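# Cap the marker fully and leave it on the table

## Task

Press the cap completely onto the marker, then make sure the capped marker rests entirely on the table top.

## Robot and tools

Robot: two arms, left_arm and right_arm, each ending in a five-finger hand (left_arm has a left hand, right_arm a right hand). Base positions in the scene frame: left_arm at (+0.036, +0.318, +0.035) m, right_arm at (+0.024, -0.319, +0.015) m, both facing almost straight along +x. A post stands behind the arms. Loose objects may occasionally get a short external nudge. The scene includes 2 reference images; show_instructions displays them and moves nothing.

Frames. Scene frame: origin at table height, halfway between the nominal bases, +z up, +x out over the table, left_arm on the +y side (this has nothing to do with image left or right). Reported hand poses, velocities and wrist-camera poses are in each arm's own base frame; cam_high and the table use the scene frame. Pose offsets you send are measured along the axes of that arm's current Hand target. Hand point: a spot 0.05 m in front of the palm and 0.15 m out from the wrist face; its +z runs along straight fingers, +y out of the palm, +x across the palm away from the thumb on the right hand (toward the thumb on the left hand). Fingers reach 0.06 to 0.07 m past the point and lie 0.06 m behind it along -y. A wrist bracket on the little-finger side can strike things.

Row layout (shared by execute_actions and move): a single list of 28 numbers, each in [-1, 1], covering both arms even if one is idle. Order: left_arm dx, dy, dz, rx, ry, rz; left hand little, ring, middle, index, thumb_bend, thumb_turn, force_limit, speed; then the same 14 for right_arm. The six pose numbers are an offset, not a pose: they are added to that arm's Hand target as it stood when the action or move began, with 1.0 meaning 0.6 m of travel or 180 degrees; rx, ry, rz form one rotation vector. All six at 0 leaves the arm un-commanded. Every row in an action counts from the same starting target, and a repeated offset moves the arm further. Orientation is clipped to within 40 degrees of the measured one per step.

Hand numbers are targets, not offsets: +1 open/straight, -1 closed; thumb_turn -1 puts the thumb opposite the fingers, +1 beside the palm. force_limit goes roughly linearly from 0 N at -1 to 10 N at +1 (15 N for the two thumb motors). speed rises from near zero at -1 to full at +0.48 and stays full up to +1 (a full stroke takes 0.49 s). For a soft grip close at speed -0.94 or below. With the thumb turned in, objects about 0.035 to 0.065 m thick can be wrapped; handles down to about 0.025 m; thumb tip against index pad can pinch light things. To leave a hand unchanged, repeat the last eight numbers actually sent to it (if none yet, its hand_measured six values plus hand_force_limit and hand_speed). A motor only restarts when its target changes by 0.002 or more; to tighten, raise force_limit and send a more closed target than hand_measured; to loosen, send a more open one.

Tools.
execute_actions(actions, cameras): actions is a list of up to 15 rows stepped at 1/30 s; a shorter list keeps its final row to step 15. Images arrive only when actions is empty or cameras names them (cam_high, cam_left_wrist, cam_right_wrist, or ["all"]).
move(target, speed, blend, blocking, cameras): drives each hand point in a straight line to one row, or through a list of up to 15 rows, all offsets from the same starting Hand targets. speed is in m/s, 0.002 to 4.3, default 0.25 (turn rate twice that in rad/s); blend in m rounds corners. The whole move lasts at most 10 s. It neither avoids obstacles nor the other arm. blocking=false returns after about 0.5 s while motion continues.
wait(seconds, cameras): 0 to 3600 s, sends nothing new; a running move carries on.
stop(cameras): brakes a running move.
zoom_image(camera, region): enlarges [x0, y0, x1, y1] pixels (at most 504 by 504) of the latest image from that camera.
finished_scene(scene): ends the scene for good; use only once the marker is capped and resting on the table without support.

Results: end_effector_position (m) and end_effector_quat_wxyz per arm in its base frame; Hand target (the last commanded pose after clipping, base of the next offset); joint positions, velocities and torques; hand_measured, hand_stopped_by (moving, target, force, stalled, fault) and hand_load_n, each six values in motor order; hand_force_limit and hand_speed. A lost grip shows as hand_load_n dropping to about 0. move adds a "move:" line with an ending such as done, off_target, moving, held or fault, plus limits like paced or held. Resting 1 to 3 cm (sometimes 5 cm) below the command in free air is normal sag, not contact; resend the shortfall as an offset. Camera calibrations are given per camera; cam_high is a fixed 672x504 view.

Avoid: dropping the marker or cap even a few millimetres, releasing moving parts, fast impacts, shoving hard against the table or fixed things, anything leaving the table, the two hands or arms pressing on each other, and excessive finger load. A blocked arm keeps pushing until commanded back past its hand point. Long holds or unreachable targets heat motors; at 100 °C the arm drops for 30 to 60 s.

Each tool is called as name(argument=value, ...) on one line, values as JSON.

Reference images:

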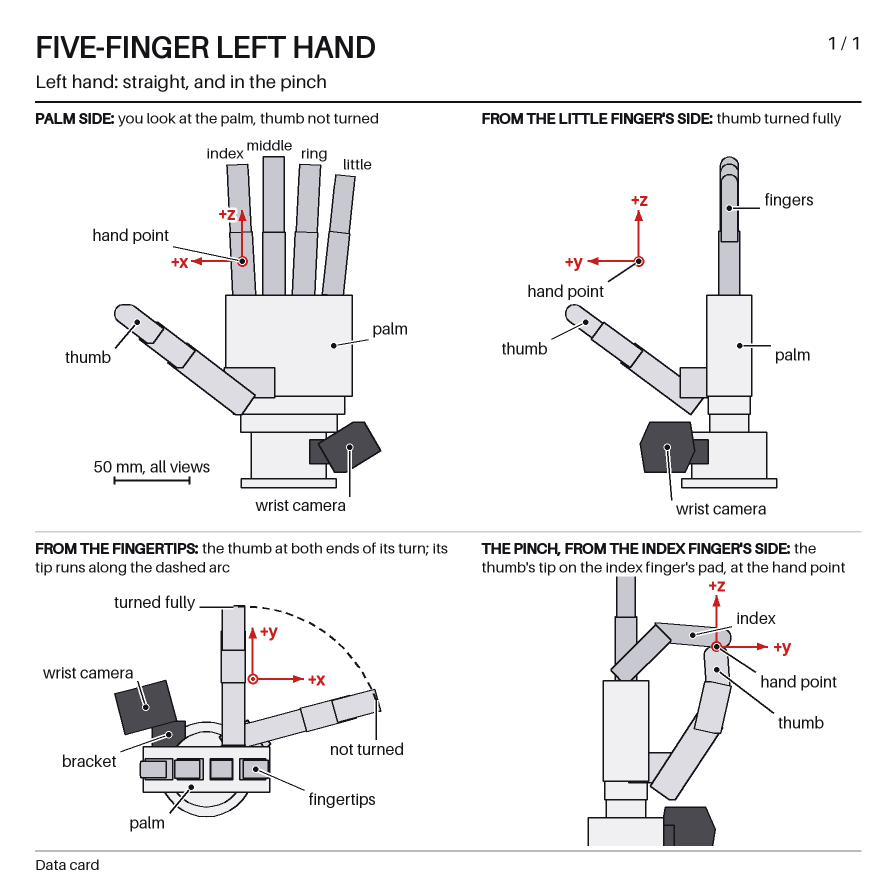

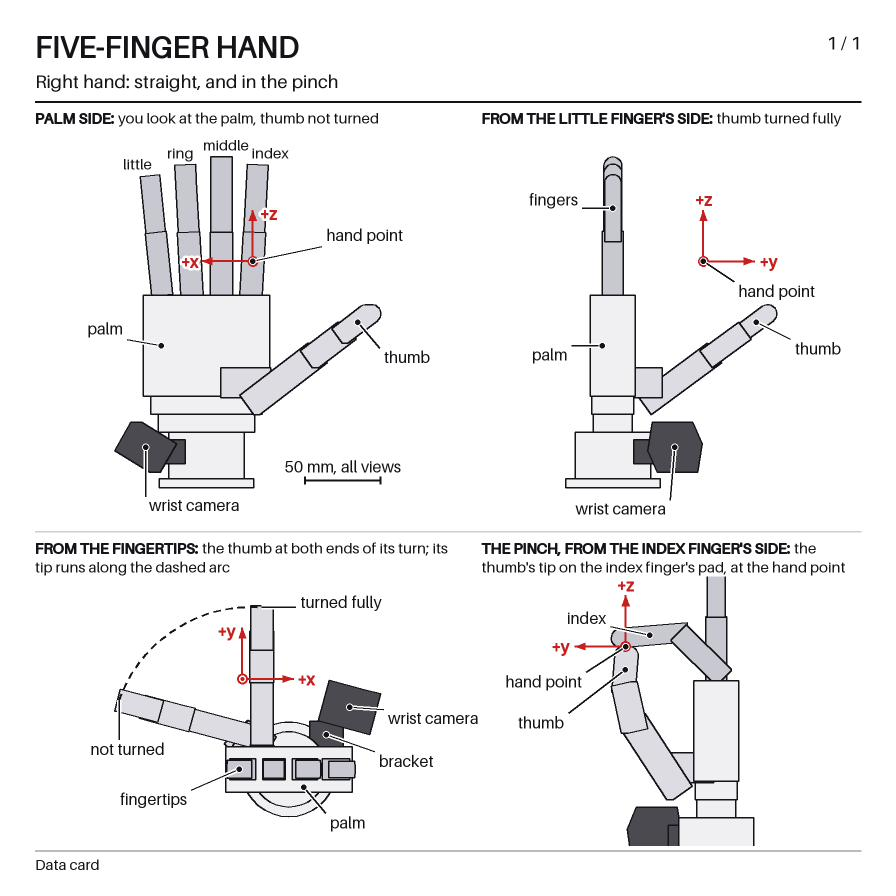

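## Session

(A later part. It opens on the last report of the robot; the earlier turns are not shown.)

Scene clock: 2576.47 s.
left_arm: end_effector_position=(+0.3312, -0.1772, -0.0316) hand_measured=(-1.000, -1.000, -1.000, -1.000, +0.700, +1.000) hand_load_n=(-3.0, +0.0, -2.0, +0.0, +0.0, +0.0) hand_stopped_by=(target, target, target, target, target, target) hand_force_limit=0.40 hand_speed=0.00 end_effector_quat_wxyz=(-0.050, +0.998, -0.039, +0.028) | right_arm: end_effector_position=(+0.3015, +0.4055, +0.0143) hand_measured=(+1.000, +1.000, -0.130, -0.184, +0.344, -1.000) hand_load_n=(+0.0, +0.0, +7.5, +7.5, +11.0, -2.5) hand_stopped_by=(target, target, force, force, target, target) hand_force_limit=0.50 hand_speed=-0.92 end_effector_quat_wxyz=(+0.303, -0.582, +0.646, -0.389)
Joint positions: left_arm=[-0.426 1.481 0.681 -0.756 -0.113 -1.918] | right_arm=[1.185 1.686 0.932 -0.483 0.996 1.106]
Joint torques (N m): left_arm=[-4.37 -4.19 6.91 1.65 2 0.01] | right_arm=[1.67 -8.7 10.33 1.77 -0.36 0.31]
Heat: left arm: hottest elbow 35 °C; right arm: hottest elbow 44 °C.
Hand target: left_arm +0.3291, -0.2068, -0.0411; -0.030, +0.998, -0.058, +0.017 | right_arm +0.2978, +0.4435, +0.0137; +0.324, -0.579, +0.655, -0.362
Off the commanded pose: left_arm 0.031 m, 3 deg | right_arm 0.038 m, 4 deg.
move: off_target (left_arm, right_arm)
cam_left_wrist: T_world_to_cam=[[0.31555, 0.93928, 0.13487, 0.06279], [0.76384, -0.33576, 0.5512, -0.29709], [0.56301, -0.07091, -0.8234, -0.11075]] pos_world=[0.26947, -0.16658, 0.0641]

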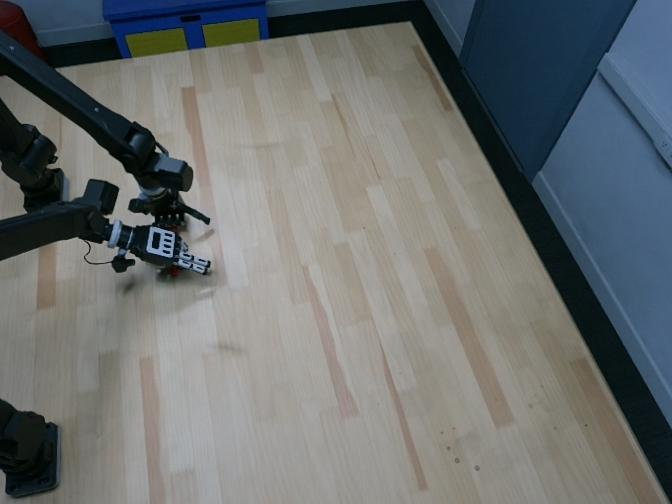

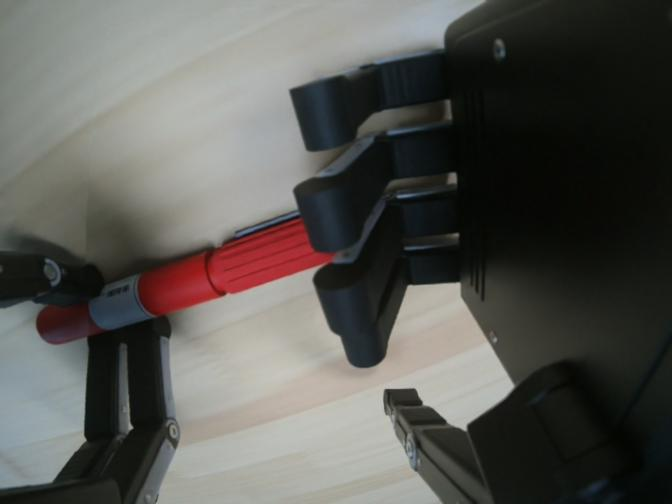

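move(target=[0.004,0.035,0,0,0,0,-1,-1,-1,-1,0.7,1,0.4,0,-0.03,0,0,0,0,0,1,1,-0.7,-0.7,0.34,-1,0.5,-0.92], speed=0.03, cameras=["cam_high","cam_left_wrist"])

zoom_image(camera="cam_left_wrist", region=[150, 210, 250, 310])

zoom_image(camera="cam_high", region=[130, 170, 230, 290])

Scene clock: 2583.90 s.
left_arm: end_effector_position=(+0.3318, -0.1816, -0.0326) hand_measured=(-1.000, -1.000, -1.000, -1.000, +0.700, +1.000) hand_load_n=(-2.5, +0.0, -4.0, +0.0, +0.0, +0.0) hand_stopped_by=(target, target, target, target, target, target) hand_force_limit=0.40 hand_speed=0.00 end_effector_quat_wxyz=(-0.064, +0.997, -0.026, +0.026) | right_arm: end_effector_position=(+0.3037, +0.4042, +0.0135) hand_measured=(+1.000, +1.000, -0.130, -0.184, +0.344, -1.000) hand_load_n=(+0.0, +0.0, +8.0, +6.0, +11.0, -5.0) hand_stopped_by=(target, target, force, force, target, target) hand_force_limit=0.50 hand_speed=-0.92 end_effector_quat_wxyz=(-0.284, +0.594, -0.633, +0.407)
Joint positions: left_arm=[-0.457 1.494 0.697 -0.779 -0.138 -1.977] | right_arm=[1.185 1.707 0.965 -0.537 1.012 1.087]
Joint torques (N m): left_arm=[-6.3 -4.07 7.53 2.1 3.1 0.06] | right_arm=[2.37 -8.41 11.7 2.47 -0.84 0.6]
Heat: left arm: hottest elbow 35 °C; right arm: hottest elbow 44 °C.
Hand target: left_arm +0.3291, -0.2279, -0.0424; -0.029, +0.998, -0.058, +0.017 | right_arm +0.3000, +0.4614, +0.0139; -0.324, +0.579, -0.655, +0.362
Off the commanded pose: left_arm 0.047 m, 6 deg | right_arm 0.057 m, 8 deg.
move: off_target (left_arm, right_arm)
cam_left_wrist: T_world_to_cam=[[0.28973, 0.94348, 0.16095, 0.07696], [0.77336, -0.32985, 0.5414, -0.30087], [0.56388, -0.03239, -0.82522, -0.1057]] pos_world=[0.26999, -0.17527, 0.06328]

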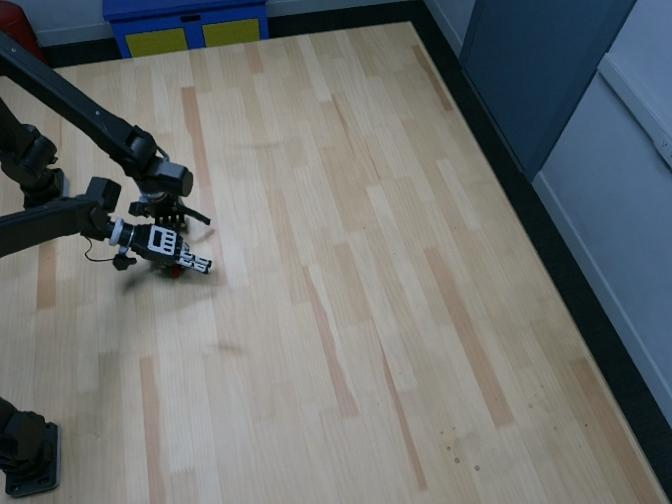

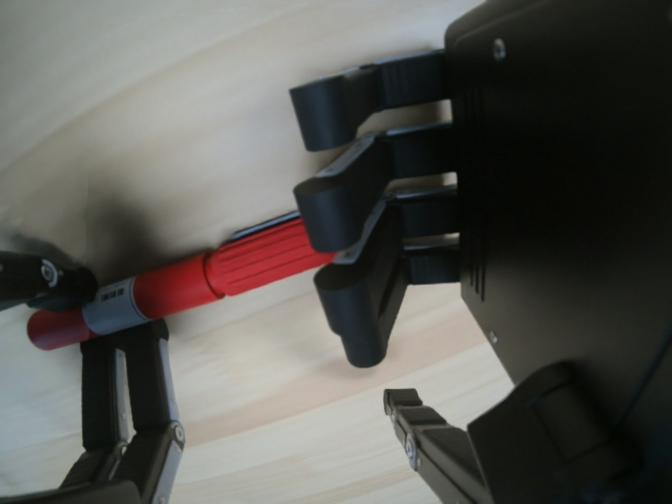

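Scaled by 5.040 from the camera's image (finer frame: 960x720).

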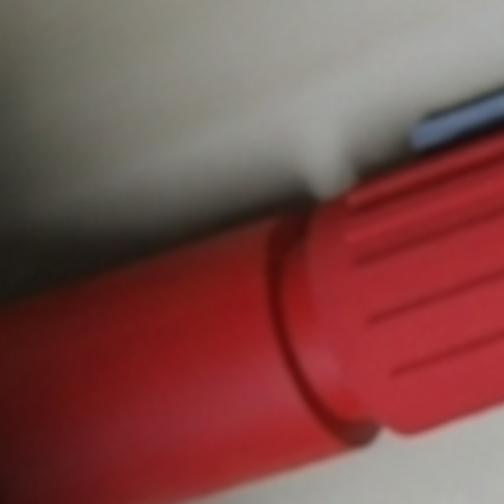

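Scaled by 4.200 from the camera's image (finer frame: 960x720).

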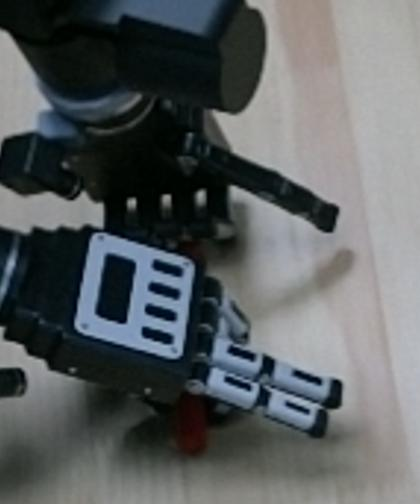

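move(target=[0.002,0.012,0,-0.022,0.0037,0.02,-1,-1,-1,-1,0.7,1,0.4,0,-0.012,0,0,-0.005,-0.0218,0.0352,1,1,-0.7,-0.7,0.34,-1,0.5,-0.92], speed=0.03, cameras=["cam_high","cam_left_wrist"])

zoom_image(camera="cam_left_wrist", region=[150, 210, 250, 310])

zoom_image(camera="cam_high", region=[130, 170, 230, 290])

Scene clock: 2623.63 s.
left_arm: end_effector_position=(+0.3308, -0.1847, -0.0320) hand_measured=(-1.000, -1.000, -1.000, -1.000, +0.700, +1.000) hand_load_n=(-3.0, +0.0, -4.5, +0.0, +0.0, +0.0) hand_stopped_by=(target, target, target, target, target, target) hand_force_limit=0.40 hand_speed=0.00 end_effector_quat_wxyz=(-0.044, +0.998, -0.043, +0.020) | right_arm: end_effector_position=(+0.3028, +0.4056, +0.0130) hand_measured=(+1.000, +1.000, -0.130, -0.184, +0.344, -1.000) hand_load_n=(+0.0, +0.0, +7.0, +7.5, +11.0, -4.5) hand_stopped_by=(target, target, force, force, target, target) hand_force_limit=0.50 hand_speed=-0.92 end_effector_quat_wxyz=(-0.292, +0.599, -0.632, +0.395)
Joint positions: left_arm=[-0.436 1.495 0.697 -0.769 -0.096 -1.921] | right_arm=[1.181 1.693 0.942 -0.481 0.991 1.05]
Joint torques (N m): left_arm=[-5.95 -4.31 6.54 3.82 3.94 0.4] | right_arm=[1.96 -9.47 9.01 4.82 -1.82 1.1]
Motor temperatures (°C): left_arm=[24 28 34 26 35 22] | right_arm=[23 27 46 24 28 25]
Heat: left arm: hottest wrist yaw 35 °C; right arm: hottest elbow 46 °C.
Hand target: left_arm +0.3294, -0.2352, -0.0428; +0.005, +0.996, -0.090, +0.020 | right_arm +0.3009, +0.4685, +0.0139; -0.361, +0.556, -0.678, +0.318
Off the commanded pose: left_arm 0.052 m, 8 deg | right_arm 0.063 m, 14 deg.
move: off_target (left_arm, right_arm)
cam_left_wrist: T_world_to_cam=[[0.32467, 0.93825, 0.1195, 0.06622], [0.77074, -0.33568, 0.54155, -0.30162], [0.54822, -0.08373, -0.83213, -0.1092]] pos_world=[0.27084, -0.17252, 0.06456]

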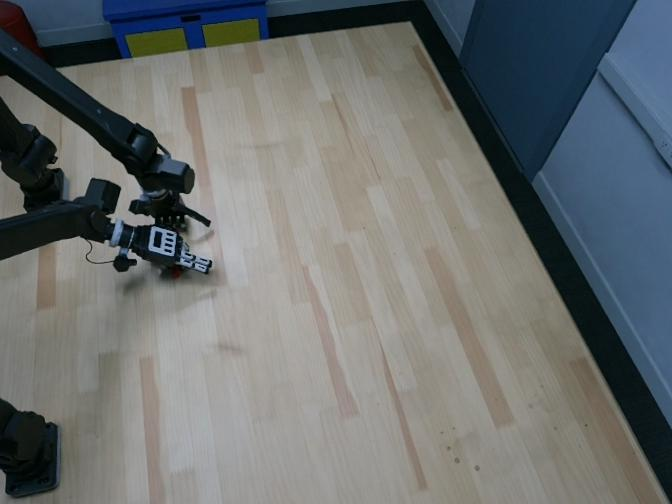

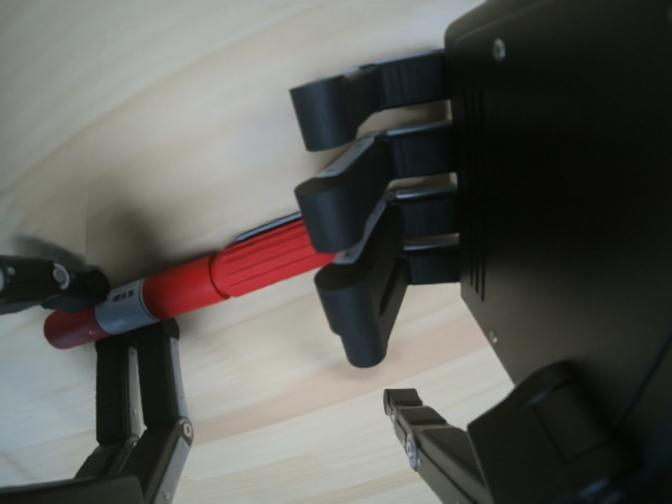

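Scaled by 5.040 from the camera's image (finer frame: 960x720).

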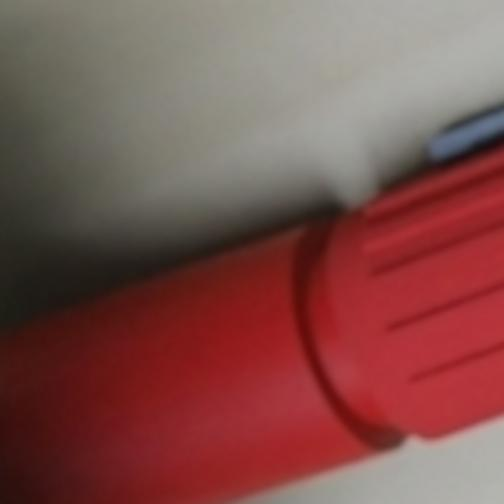

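Scaled by 4.200 from the camera's image (finer frame: 960x720).

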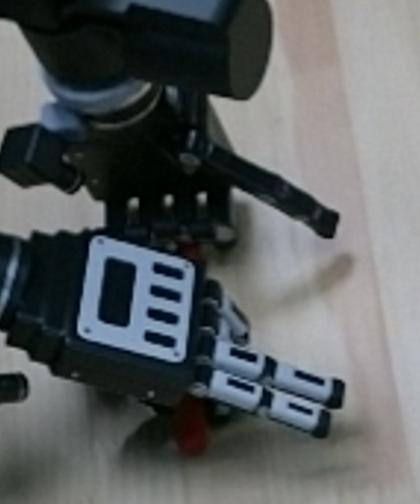

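move(target=[0.002,0.022,0,0,0,0,-1,-1,-1,-1,0.7,1,0.4,0,-0.02,0,0,0,0,0,1,1,-0.7,-0.7,0.34,-1,0.5,-0.92], speed=0.03, cameras=["cam_high","cam_left_wrist"])

zoom_image(camera="cam_left_wrist", region=[150, 210, 250, 310])

Scene clock: 2630.20 s.
left_arm: end_effector_position=(+0.3305, -0.1850, -0.0322) hand_measured=(-1.000, -1.000, -1.000, -1.000, +0.700, +1.000) hand_load_n=(-3.5, +0.0, -4.5, +0.0, +0.0, +0.0) hand_stopped_by=(target, target, target, target, target, target) hand_force_limit=0.40 hand_speed=0.00 end_effector_quat_wxyz=(-0.045, +0.998, -0.043, +0.020) | right_arm: end_effector_position=(+0.3028, +0.4055, +0.0130) hand_measured=(+1.000, +1.000, -0.130, -0.184, +0.344, -1.000) hand_load_n=(+0.0, +0.0, +7.0, +7.5, +11.0, -5.0) hand_stopped_by=(target, target, force, force, target, target) hand_force_limit=0.50 hand_speed=-0.92 end_effector_quat_wxyz=(-0.292, +0.599, -0.632, +0.395)
Joint positions: left_arm=[-0.439 1.496 0.697 -0.769 -0.099 -1.923] | right_arm=[1.181 1.693 0.942 -0.481 0.991 1.05]
Joint torques (N m): left_arm=[-8.23 -3.84 7.35 3.47 4.12 0.12] | right_arm=[2.43 -8.64 11.25 4.33 -1.79 1.13]
Heat: left arm: hottest wrist yaw 38 °C; right arm: hottest elbow 46 °C.
Hand target: left_arm +0.3283, -0.2483, -0.0426; +0.005, +0.996, -0.090, +0.020 | right_arm +0.3024, +0.4803, +0.0155; -0.361, +0.556, -0.677, +0.318
Off the commanded pose: left_arm 0.064 m, 8 deg | right_arm 0.075 m, 14 deg.
move: off_target (left_arm, right_arm)
cam_left_wrist: T_world_to_cam=[[0.32562, 0.93754, 0.12245, 0.06636], [0.76974, -0.33807, 0.54149, -0.30154], [0.54906, -0.08207, -0.83174, -0.10916]] pos_world=[0.27044, -0.17312, 0.06436]

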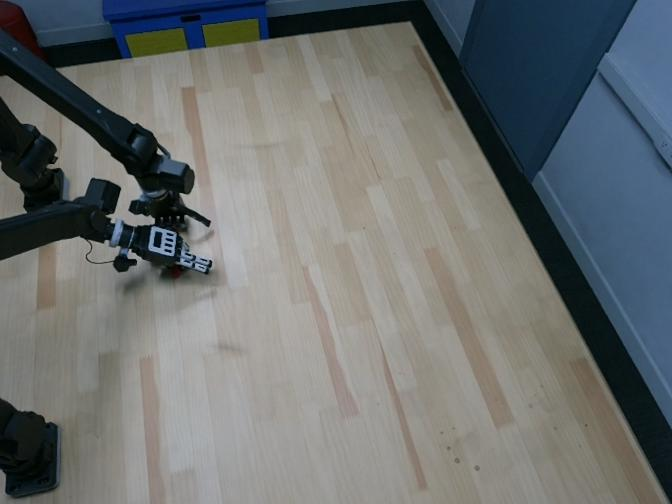

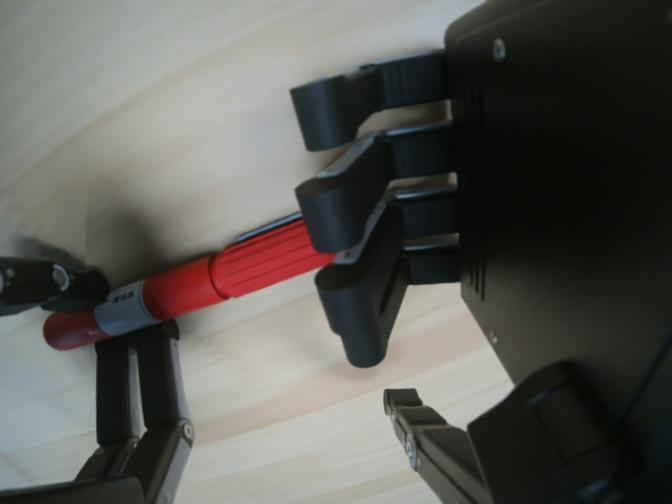

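Scaled by 5.040 from the camera's image (finer frame: 960x720).

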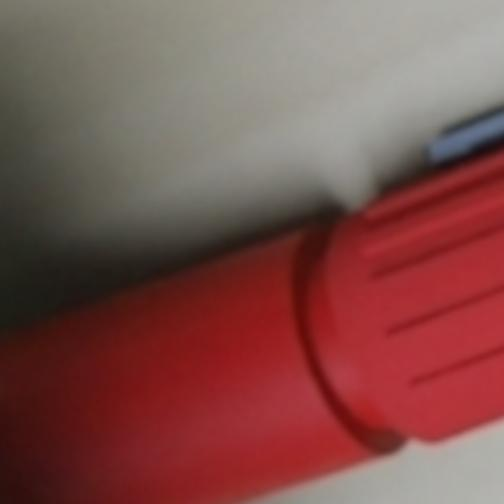

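move(target=[[-0.021,-0.1155,-0.0016,0.022,-0.0037,-0.02,-1,-1,-1,-1,0.7,1,0.4,0,0.115,-0.0195,0.0043,0.005,0.0218,-0.0352,1,1,-0.7,-0.7,0.34,-1,0.5,-0.92],[-0.033,-0.1815,-0.003,0.022,-0.0037,-0.02,-1,-1,-1,-1,0.7,1,0.4,0,0.115,-0.0195,0.0043,0.005,0.0218,-0.0352,1,1,-0.7,-0.7,0.34,-1,0.5,-0.92]], speed=0.04, cameras=["cam_high","cam_left_wrist"])

zoom_image(camera="cam_left_wrist", region=[150, 200, 250, 300])

zoom_image(camera="cam_high", region=[130, 170, 230, 290])

Scene clock: 2648.47 s.
left_arm: end_effector_position=(+0.3400, -0.1453, -0.0300) hand_measured=(-1.000, -1.000, -1.000, -1.000, +0.700, +1.000) hand_load_n=(-2.5, +0.0, +0.0, +0.0, +0.0, +0.0) hand_stopped_by=(target, target, target, target, target, target) hand_force_limit=0.40 hand_speed=0.00 end_effector_quat_wxyz=(-0.023, +0.998, -0.054, +0.030) | right_arm: end_effector_position=(+0.3030, +0.4040, +0.0148) hand_measured=(+1.000, +1.000, -0.130, -0.182, +0.344, -1.000) hand_load_n=(+0.0, +0.0, +5.5, +8.5, +12.0, -2.0) hand_stopped_by=(target, target, force, force, target, target) hand_force_limit=0.50 hand_speed=-0.92 end_effector_quat_wxyz=(+0.314, -0.587, +0.644, -0.377)
Joint positions: left_arm=[-0.288 1.464 0.658 -0.718 -0.059 -1.749] | right_arm=[1.173 1.662 0.895 -0.402 0.971 1.052]
Joint torques (N m): left_arm=[0.85 -7.18 3.34 1.39 -0.25 0.26] | right_arm=[-0.26 -10.75 5.82 1.89 0.01 0.25]
Motor temperatures (°C): left_arm=[24 27 34 26 41 22] | right_arm=[23 26 47 25 31 27]
Heat: left arm: hottest wrist yaw 41 °C; right arm: hottest elbow 47 °C.
Hand target: left_arm +0.3282, -0.1377, -0.0424; -0.030, +0.998, -0.058, +0.017 | right_arm +0.3023, +0.4103, +0.0145; +0.324, -0.579, +0.655, -0.362
Off the commanded pose: left_arm 0.019 m, 2 deg | right_arm 0.006 m, 3 deg.
move: off_target (left_arm, right_arm)
cam_left_wrist: T_world_to_cam=[[0.34543, 0.93449, 0.0861, 0.0174], [0.75325, -0.33082, 0.56848, -0.28911], [0.55972, -0.13151, -0.81818, -0.11967]] pos_world=[0.27874, -0.12764, 0.06494]

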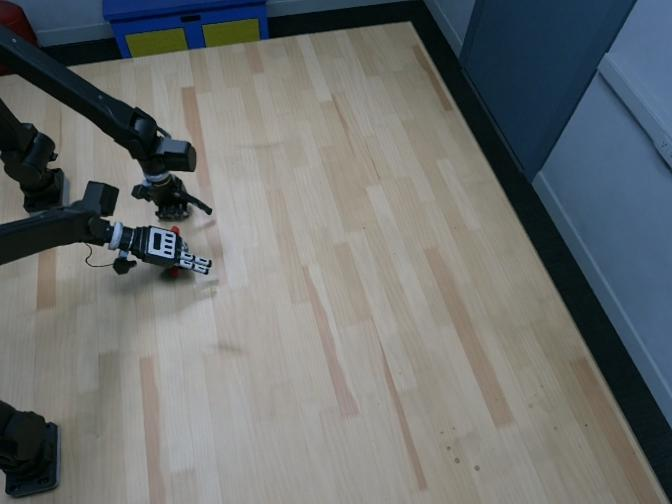

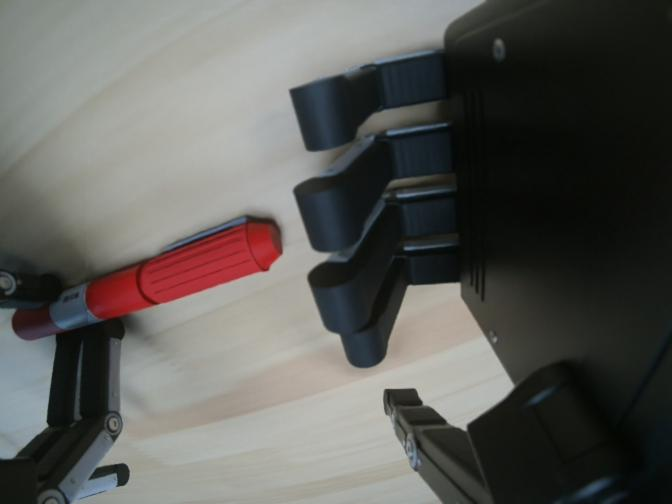

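Scaled by 5.040 from the camera's image (finer frame: 960x720).

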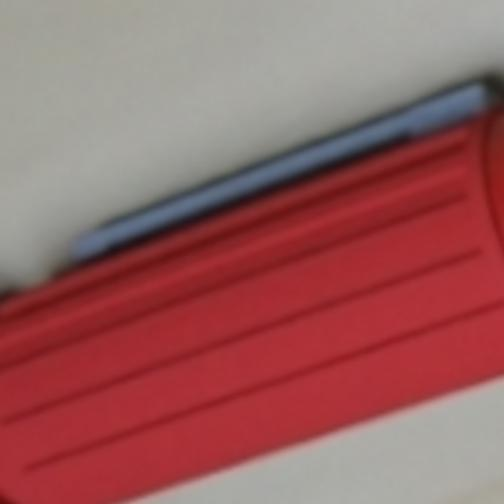

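Scaled by 4.200 from the camera's image (finer frame: 960x720).

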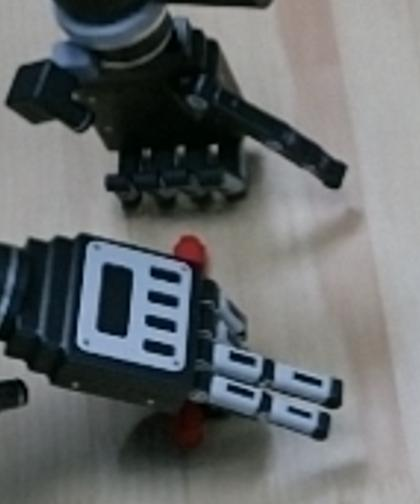

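zoom_image(camera="cam_left_wrist", region=[115, 250, 185, 320])

Scaled by 7.200 from the camera's image (finer frame: 960x720).

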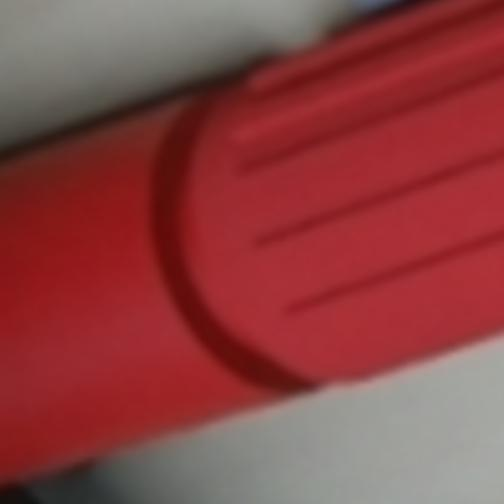

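move(target=[0,0,0,0,0,0,-1,-1,-1,-1,0.7,1,0.4,0,0,0,0,0,0,0,1,1,0.3,0.3,0.34,-1,0.5,-0.88], speed=0.04, cameras=["cam_high"])

move(target=[0,0,0,0,0,0,-1,-1,-1,-1,0.7,1,0.4,0,0,0,0,0,0,0,1,1,0.3,0.3,0.45,-1,0.5,-0.88], speed=0.04, cameras=["cam_high","cam_right_wrist"])

Scene clock: 2699.27 s.
left_arm: end_effector_position=(+0.3400, -0.1453, -0.0300) hand_measured=(-1.000, -1.000, -1.000, -1.000, +0.700, +1.000) hand_load_n=(-2.5, +0.0, +0.0, +0.0, -0.5, +0.0) hand_stopped_by=(target, target, target, target, target, target) hand_force_limit=0.40 hand_speed=0.00 end_effector_quat_wxyz=(-0.023, +0.998, -0.054, +0.030) | right_arm: end_effector_position=(+0.3028, +0.4082, +0.0157) hand_measured=(+1.000, +1.000, +0.300, +0.300, +0.340, -1.000) hand_load_n=(+0.0, +0.0, -1.0, +0.0, +0.0, +0.0) hand_stopped_by=(target, target, target, target, target, target) hand_force_limit=0.50 hand_speed=-0.88 end_effector_quat_wxyz=(+0.321, -0.581, +0.652, -0.367)
Joint positions: left_arm=[-0.288 1.464 0.658 -0.718 -0.059 -1.749] | right_arm=[1.173 1.661 0.895 -0.393 0.96 1.07]
Joint torques (N m): left_arm=[0.85 -7.06 3.34 1.37 -0.27 0.25] | right_arm=[-0.21 -10.7 5.81 1.61 0.38 0.1]
Motor temperatures (°C): left_arm=[24 28 32 26 30 22] | right_arm=[23 27 43 24 28 25]
Heat: left arm: hottest elbow 32 °C; right arm: hottest elbow 43 °C.
Hand target: left_arm +0.3282, -0.1377, -0.0424; -0.030, +0.998, -0.058, +0.017 | right_arm +0.3023, +0.4103, +0.0145; +0.324, -0.579, +0.655, -0.362
Off the commanded pose: left_arm 0.019 m, 2 deg | right_arm 0.002 m, 1 deg.
move: done

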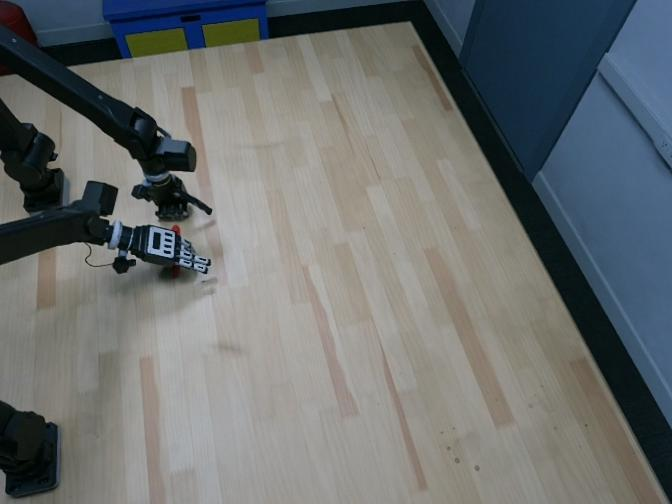

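Scene clock: 2700.17 s.
left_arm: end_effector_position=(+0.3400, -0.1453, -0.0300) hand_measured=(-1.000, -1.000, -1.000, -1.000, +0.700, +1.000) hand_load_n=(-2.5, +0.0, +0.0, +0.0, +0.0, +0.0) hand_stopped_by=(target, target, target, target, target, target) hand_force_limit=0.40 hand_speed=0.00 end_effector_quat_wxyz=(-0.023, +0.998, -0.054, +0.030) | right_arm: end_effector_position=(+0.3028, +0.4082, +0.0157) hand_measured=(+1.000, +1.000, +0.300, +0.300, +0.450, -1.000) hand_load_n=(+0.0, +0.0, -1.0, +0.0, +0.0, +0.0) hand_stopped_by=(target, target, target, target, target, target) hand_force_limit=0.50 hand_speed=-0.88 end_effector_quat_wxyz=(+0.321, -0.581, +0.652, -0.367)
Joint positions: left_arm=[-0.288 1.464 0.658 -0.718 -0.059 -1.749] | right_arm=[1.173 1.661 0.895 -0.393 0.96 1.07]
Joint torques (N m): left_arm=[0.91 -7.12 3.33 1.35 -0.26 0.25] | right_arm=[-0.32 -10.87 5.82 1.62 0.4 0.11]
Heat: left arm: hottest elbow 32 °C; right arm: hottest elbow 43 °C.
Hand target: left_arm +0.3282, -0.1377, -0.0424; -0.030, +0.998, -0.058, +0.017 | right_arm +0.3023, +0.4103, +0.0145; +0.324, -0.579, +0.655, -0.362
Off the commanded pose: left_arm 0.019 m, 2 deg | right_arm 0.002 m, 1 deg.
move: done
cam_right_wrist: T_world_to_cam=[[-0.53697, -0.24574, -0.80702, 0.27371], [-0.49004, 0.86954, 0.06129, -0.20908], [0.68667, 0.42838, -0.58734, -0.2553]] pos_world=[0.21982, 0.35844, 0.08375]

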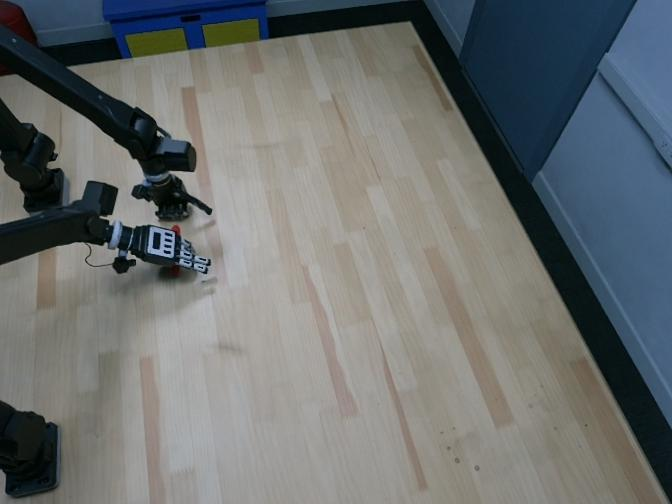

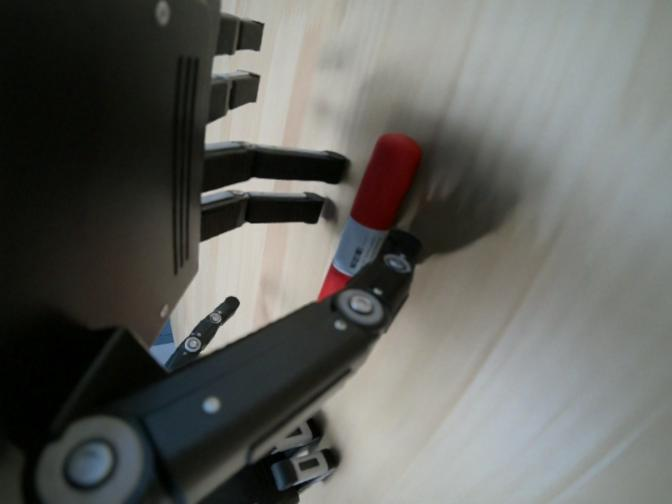

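move(target=[[0,0,0,0,0,0,-1,-1,-1,-1,0.7,1,0.4,0,-0.0008,-0.15,-0.0934,0,0,0,1,1,0.3,0.3,0.45,-1,0.5,-0.88],[0,0,0,0,0,0,-1,-1,-1,-1,0.7,1,0.4,0,0.16,-0.22,-0.13,0,0,0,1,1,0.3,0.3,0.45,-1,0.5,-0.88]], speed=[0.06,0.15], blend=[0.02,0], cameras=["cam_high","cam_left_wrist","cam_right_wrist"])

Scene clock: 2708.77 s.
left_arm: end_effector_position=(+0.3400, -0.1453, -0.0300) hand_measured=(-1.000, -1.000, -1.000, -1.000, +0.700, +1.000) hand_load_n=(-2.5, +0.0, +0.5, +0.0, +0.0, +0.0) hand_stopped_by=(target, target, target, target, target, target) hand_force_limit=0.40 hand_speed=0.00 end_effector_quat_wxyz=(-0.023, +0.998, -0.054, +0.030) | right_arm: end_effector_position=(+0.2911, +0.3192, +0.1648) hand_measured=(+1.000, +1.000, +0.300, +0.300, +0.450, -1.000) hand_load_n=(+0.0, +0.0, +0.0, +0.0, +0.0, +0.0) hand_stopped_by=(target, target, target, target, target, target) hand_force_limit=0.50 hand_speed=-0.88 end_effector_quat_wxyz=(+0.328, -0.580, +0.654, -0.359)
Joint positions: left_arm=[-0.288 1.464 0.658 -0.718 -0.059 -1.749] | right_arm=[1.098 1.182 0.85 -0.714 0.915 0.955]
Joint torques (N m): left_arm=[0.85 -7.12 3.38 1.39 -0.26 0.25] | right_arm=[-1.32 -7.12 8.17 1.09 0.51 -0.05]
Heat: left arm: hottest elbow 32 °C; right arm: hottest elbow 43 °C.
Hand target: left_arm +0.3282, -0.1377, -0.0424; -0.030, +0.998, -0.058, +0.017 | right_arm +0.2943, +0.3138, +0.1672; +0.324, -0.579, +0.655, -0.362
Off the commanded pose: left_arm 0.019 m, 2 deg | right_arm 0.007 m, 1 deg.
move: done
cam_left_wrist: T_world_to_cam=[[0.3458, 0.93435, 0.08613, 0.01728], [0.7531, -0.33113, 0.56851, -0.2891], [0.5597, -0.13173, -0.81816, -0.11969]] pos_world=[0.27874, -0.12764, 0.06494]
cam_right_wrist: T_world_to_cam=[[-0.53593, -0.2317, -0.81184, 0.36196], [-0.49544, 0.86493, 0.08021, -0.14664], [0.6836, 0.44521, -0.57834, -0.12755]] pos_world=[0.20853, 0.26749, 0.23186]

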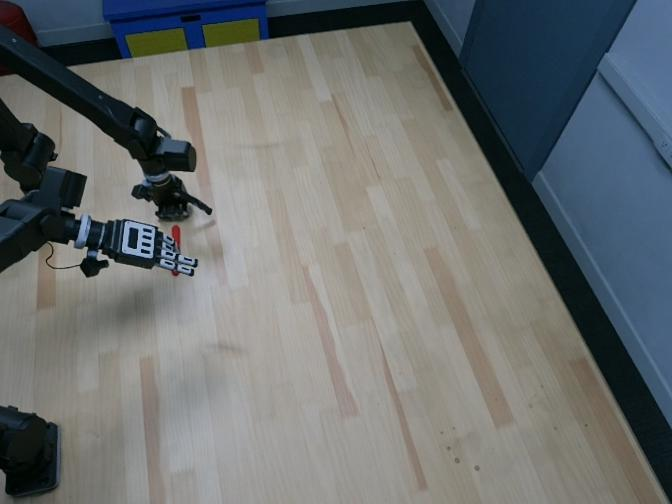

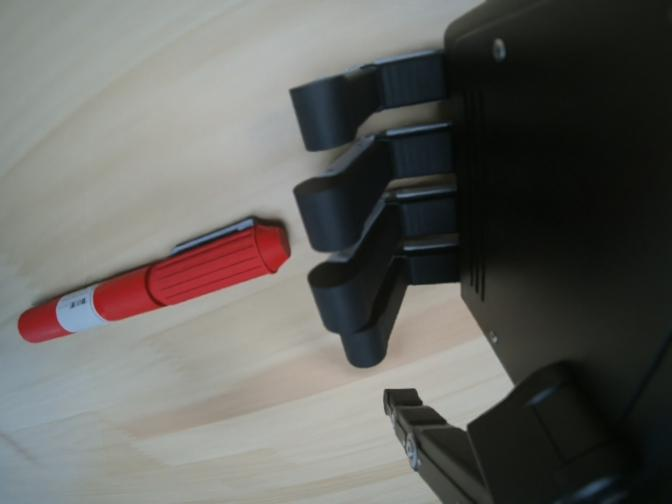

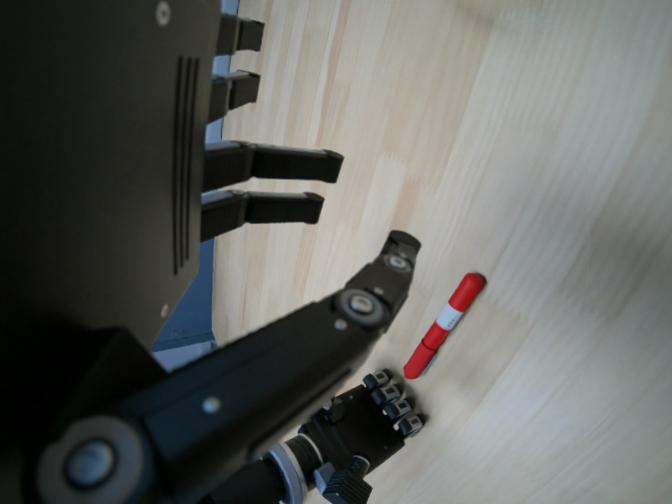

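zoom_image(camera="cam_left_wrist", region=[120, 240, 200, 320])

zoom_image(camera="cam_right_wrist", region=[395, 265, 495, 385])

Scaled by 6.300 from the camera's image (finer frame: 960x720).

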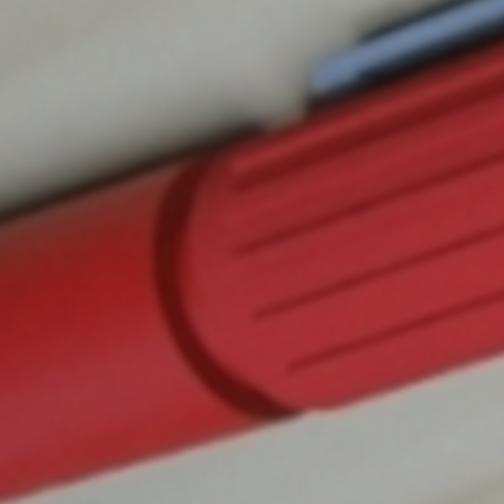

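Scaled by 4.200 from the camera's image (finer frame: 960x720).

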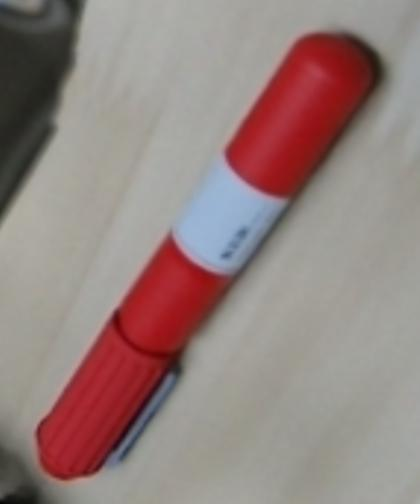

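zoom_image(camera="cam_right_wrist", region=[410, 325, 450, 365])

Scaled by 12.600 from the camera's image (finer frame: 960x720).

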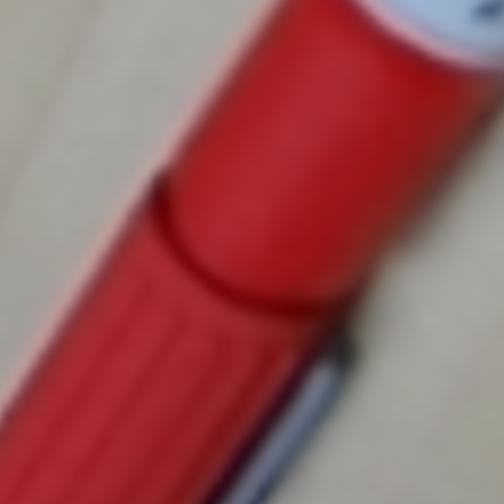

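move(target=[[0.003,-0.006,-0.13,0,0,0,-1,-1,-1,-1,0.7,1,0.4,0,0.1,0,0,0,0,0,1,1,0.3,0.3,0.45,-1,0.5,-0.88],[0.015,0.09,-0.13,0,0,0,-1,-1,-1,-1,0.7,1,0.4,0,0.17,0,0,0,0,0,1,1,0.3,0.3,0.45,-1,0.5,-0.88]], speed=0.12, blend=[0.01,0], cameras=["cam_left_wrist"])

Scene clock: 2753.57 s.
left_arm: end_effector_position=(+0.3159, -0.1910, +0.0266) hand_measured=(-1.000, -1.000, -1.000, -1.000, +0.700, +1.000) hand_load_n=(+0.0, +0.0, +0.0, +0.0, +0.0, +0.0) hand_stopped_by=(target, target, target, target, target, target) hand_force_limit=0.40 hand_speed=0.00 end_effector_quat_wxyz=(-0.030, +0.997, -0.064, +0.013) | right_arm: end_effector_position=(+0.2768, +0.2132, +0.1611) hand_measured=(+1.000, +1.000, +0.300, +0.300, +0.450, -1.000) hand_load_n=(+0.0, +0.0, +0.0, +0.0, +0.0, +0.0) hand_stopped_by=(target, target, target, target, target, target) hand_force_limit=0.50 hand_speed=-0.88 end_effector_quat_wxyz=(+0.316, -0.587, +0.652, -0.362)
Joint positions: left_arm=[-0.449 1.349 0.743 -0.964 -0.065 -1.892] | right_arm=[0.949 0.869 0.637 -0.695 0.831 0.763]
Joint torques (N m): left_arm=[-0.26 -6.01 8.68 0.4 -0.1 -0.01] | right_arm=[-1.44 -3.96 8.61 2.21 0.44 -0.07]
Heat: left arm: hottest elbow 32 °C; right arm: hottest elbow 43 °C.
Hand target: left_arm +0.3281, -0.1968, +0.0326; -0.029, +0.998, -0.058, +0.017 | right_arm +0.2821, +0.2124, +0.1667; +0.324, -0.579, +0.655, -0.362
Off the commanded pose: left_arm 0.015 m, 1 deg | right_arm 0.008 m, 1 deg.
move: off_target (left_arm)
cam_left_wrist: T_world_to_cam=[[0.36483, 0.92682, 0.0889, 0.05594], [0.76565, -0.35298, 0.53775, -0.32564], [0.52978, -0.12812, -0.8384, -0.05522]] pos_world=[0.25817, -0.17386, 0.12384]

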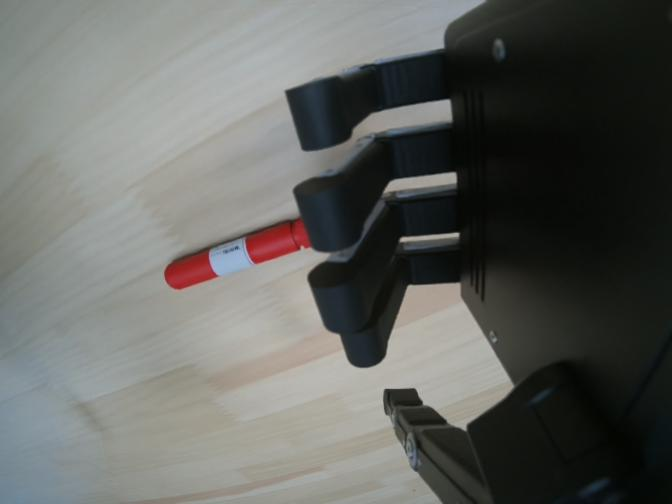

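zoom_image(camera="cam_left_wrist", region=[260, 205, 310, 265])

Scaled by 8.400 from the camera's image (finer frame: 960x720).

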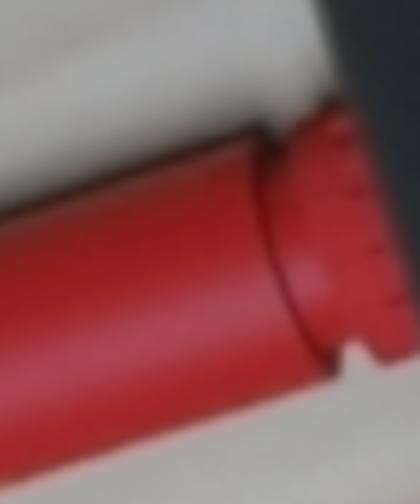

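move(target=[[-0.036,-0.317,-0.016,0,0,0,-1,-1,-1,-1,0.7,1,0.4,0,-0.1,0.0,0,0,0,0,1,1,0.3,0.3,0.45,-1,0.5,-0.88],[-0.036,-0.317,-0.016,0,0,0,-1,-1,-1,-1,0.7,1,0.4,0,-0.45,0.024,-0.034,0,0,0,1,1,0.3,0.3,0.45,-1,0.5,-0.88]], speed=0.2, blend=[0.02,0], cameras=["cam_right_wrist","cam_high"])

Scene clock: 2785.97 s.
left_arm: end_effector_position=(+0.3272, -0.0064, +0.0488) hand_measured=(-1.000, -1.000, -1.000, -1.000, +0.700, +1.000) hand_load_n=(+0.0, +0.0, +0.0, +0.0, +0.0, -0.5) hand_stopped_by=(target, target, target, target, target, target) hand_force_limit=0.40 hand_speed=0.00 end_effector_quat_wxyz=(-0.030, +0.998, -0.053, +0.015) | right_arm: end_effector_position=(+0.2893, +0.4671, +0.1508) hand_measured=(+1.000, +1.000, +0.300, +0.300, +0.450, -1.000) hand_load_n=(+0.0, +0.0, -0.5, +0.0, +0.0, +0.0) hand_stopped_by=(target, target, target, target, target, target) hand_force_limit=0.50 hand_speed=-0.88 end_effector_quat_wxyz=(+0.309, -0.586, +0.652, -0.370)
Joint positions: left_arm=[0.153 1.249 0.722 -1.002 -0.053 -1.311] | right_arm=[1.244 1.606 1.262 -0.946 0.979 1.2]
Joint torques (N m): left_arm=[0.26 -6.77 7.08 0.47 0.13 0.22] | right_arm=[0.26 -11.52 11.22 0.72 0.78 0.13]
Heat: left arm: hottest elbow 34 °C; right arm: hottest elbow 45 °C.
Hand target: left_arm +0.3280, -0.0061, +0.0530; -0.030, +0.998, -0.058, +0.017 | right_arm +0.2898, +0.4834, +0.1667; +0.324, -0.579, +0.655, -0.362
Off the commanded pose: left_arm 0.004 m, 1 deg | right_arm 0.023 m, 2 deg.
move: off_target (right_arm)
cam_right_wrist: T_world_to_cam=[[-0.55072, -0.2595, -0.79333, 0.39835], [-0.48562, 0.87264, 0.05166, -0.27648], [0.67888, 0.41371, -0.6066, -0.17992]] pos_world=[0.20726, 0.41908, 0.22116]
Images, in order (width x height): cam_high 672x504, cam_right_wrist 672x504.

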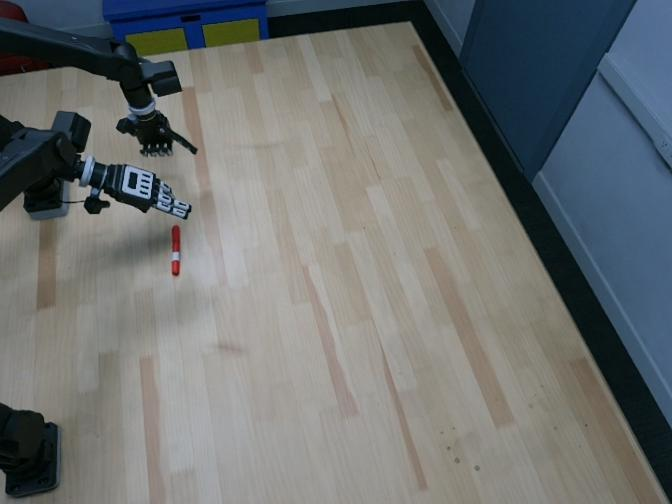

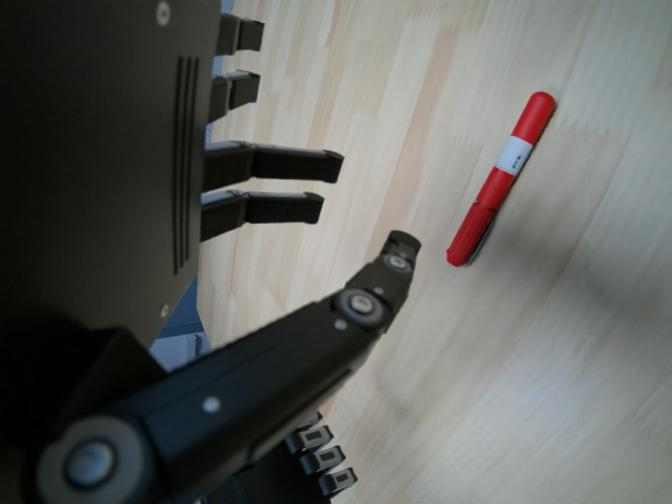

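move(target=[0,0,0,0,0,0,-1,-1,-1,-1,0.7,1,0.4,0,0.001,0.15,0.093,0,0,0,1,1,0.3,0.3,0.45,-1,0.5,-0.88], speed=0.12, cameras=["cam_right_wrist"])

Scene clock: 2791.83 s.
left_arm: end_effector_position=(+0.3272, -0.0064, +0.0488) hand_measured=(-1.000, -1.000, -1.000, -1.000, +0.700, +1.000) hand_load_n=(+0.0, +0.0, +0.0, +0.0, +0.0, +0.0) hand_stopped_by=(target, target, target, target, target, target) hand_force_limit=0.40 hand_speed=0.00 end_effector_quat_wxyz=(-0.030, +0.998, -0.053, +0.015) | right_arm: end_effector_position=(+0.2924, +0.4756, +0.0598) hand_measured=(+1.000, +1.000, +0.300, +0.300, +0.450, -1.000) hand_load_n=(+0.0, +0.0, +0.0, +0.0, +0.0, +0.0) hand_stopped_by=(target, target, target, target, target, target) hand_force_limit=0.50 hand_speed=-0.88 end_effector_quat_wxyz=(+0.315, -0.581, +0.655, -0.366)
Joint positions: left_arm=[0.153 1.249 0.722 -1.002 -0.053 -1.311] | right_arm=[1.244 1.728 1.152 -0.702 0.979 1.206]
Joint torques (N m): left_arm=[0.15 -6.65 7.02 0.44 0.12 0.23] | right_arm=[0.56 -12.1 7.15 1.61 0.77 0.09]
Heat: left arm: hottest elbow 35 °C; right arm: hottest elbow 45 °C.
Hand target: left_arm +0.3280, -0.0061, +0.0530; -0.030, +0.998, -0.058, +0.017 | right_arm +0.2895, +0.4835, +0.0608; +0.324, -0.579, +0.655, -0.362
Off the commanded pose: left_arm 0.004 m, 1 deg | right_arm 0.008 m, 1 deg.
move: done
cam_right_wrist: T_world_to_cam=[[-0.54735, -0.24516, -0.80019, 0.32267], [-0.48316, 0.87326, 0.06295, -0.27939], [0.68335, 0.42108, -0.59643, -0.24618]] pos_world=[0.20985, 0.42675, 0.12896]

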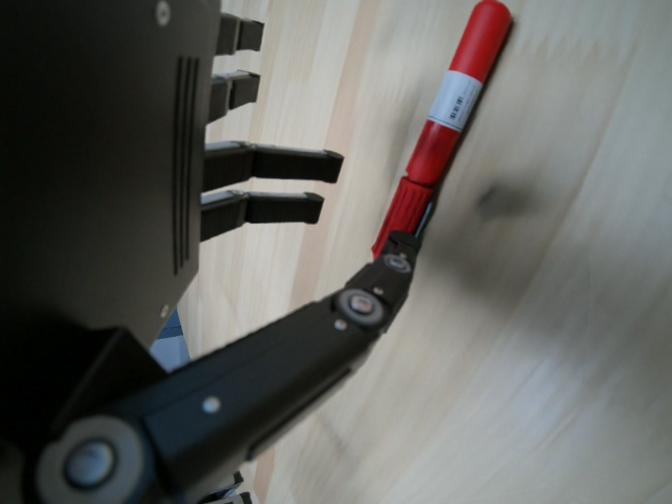

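zoom_image(camera="cam_right_wrist", region=[390, 145, 460, 215])

Scaled by 7.200 from the camera's image (finer frame: 960x720).

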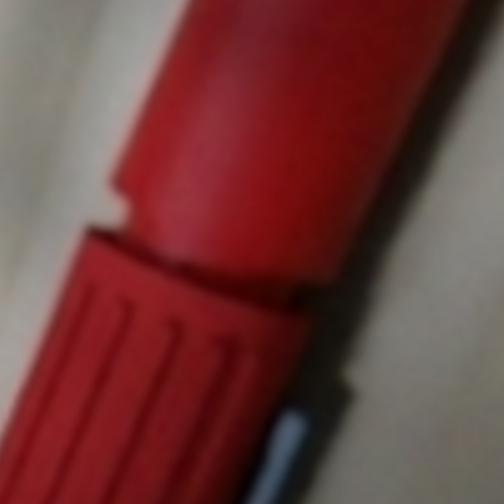

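zoom_image(camera="cam_high", region=[150, 215, 220, 285])

This scene's latest camera images include none from cam_high. They are from: cam_right_wrist. cam_high's image comes with the result of a call that names it in "cameras".


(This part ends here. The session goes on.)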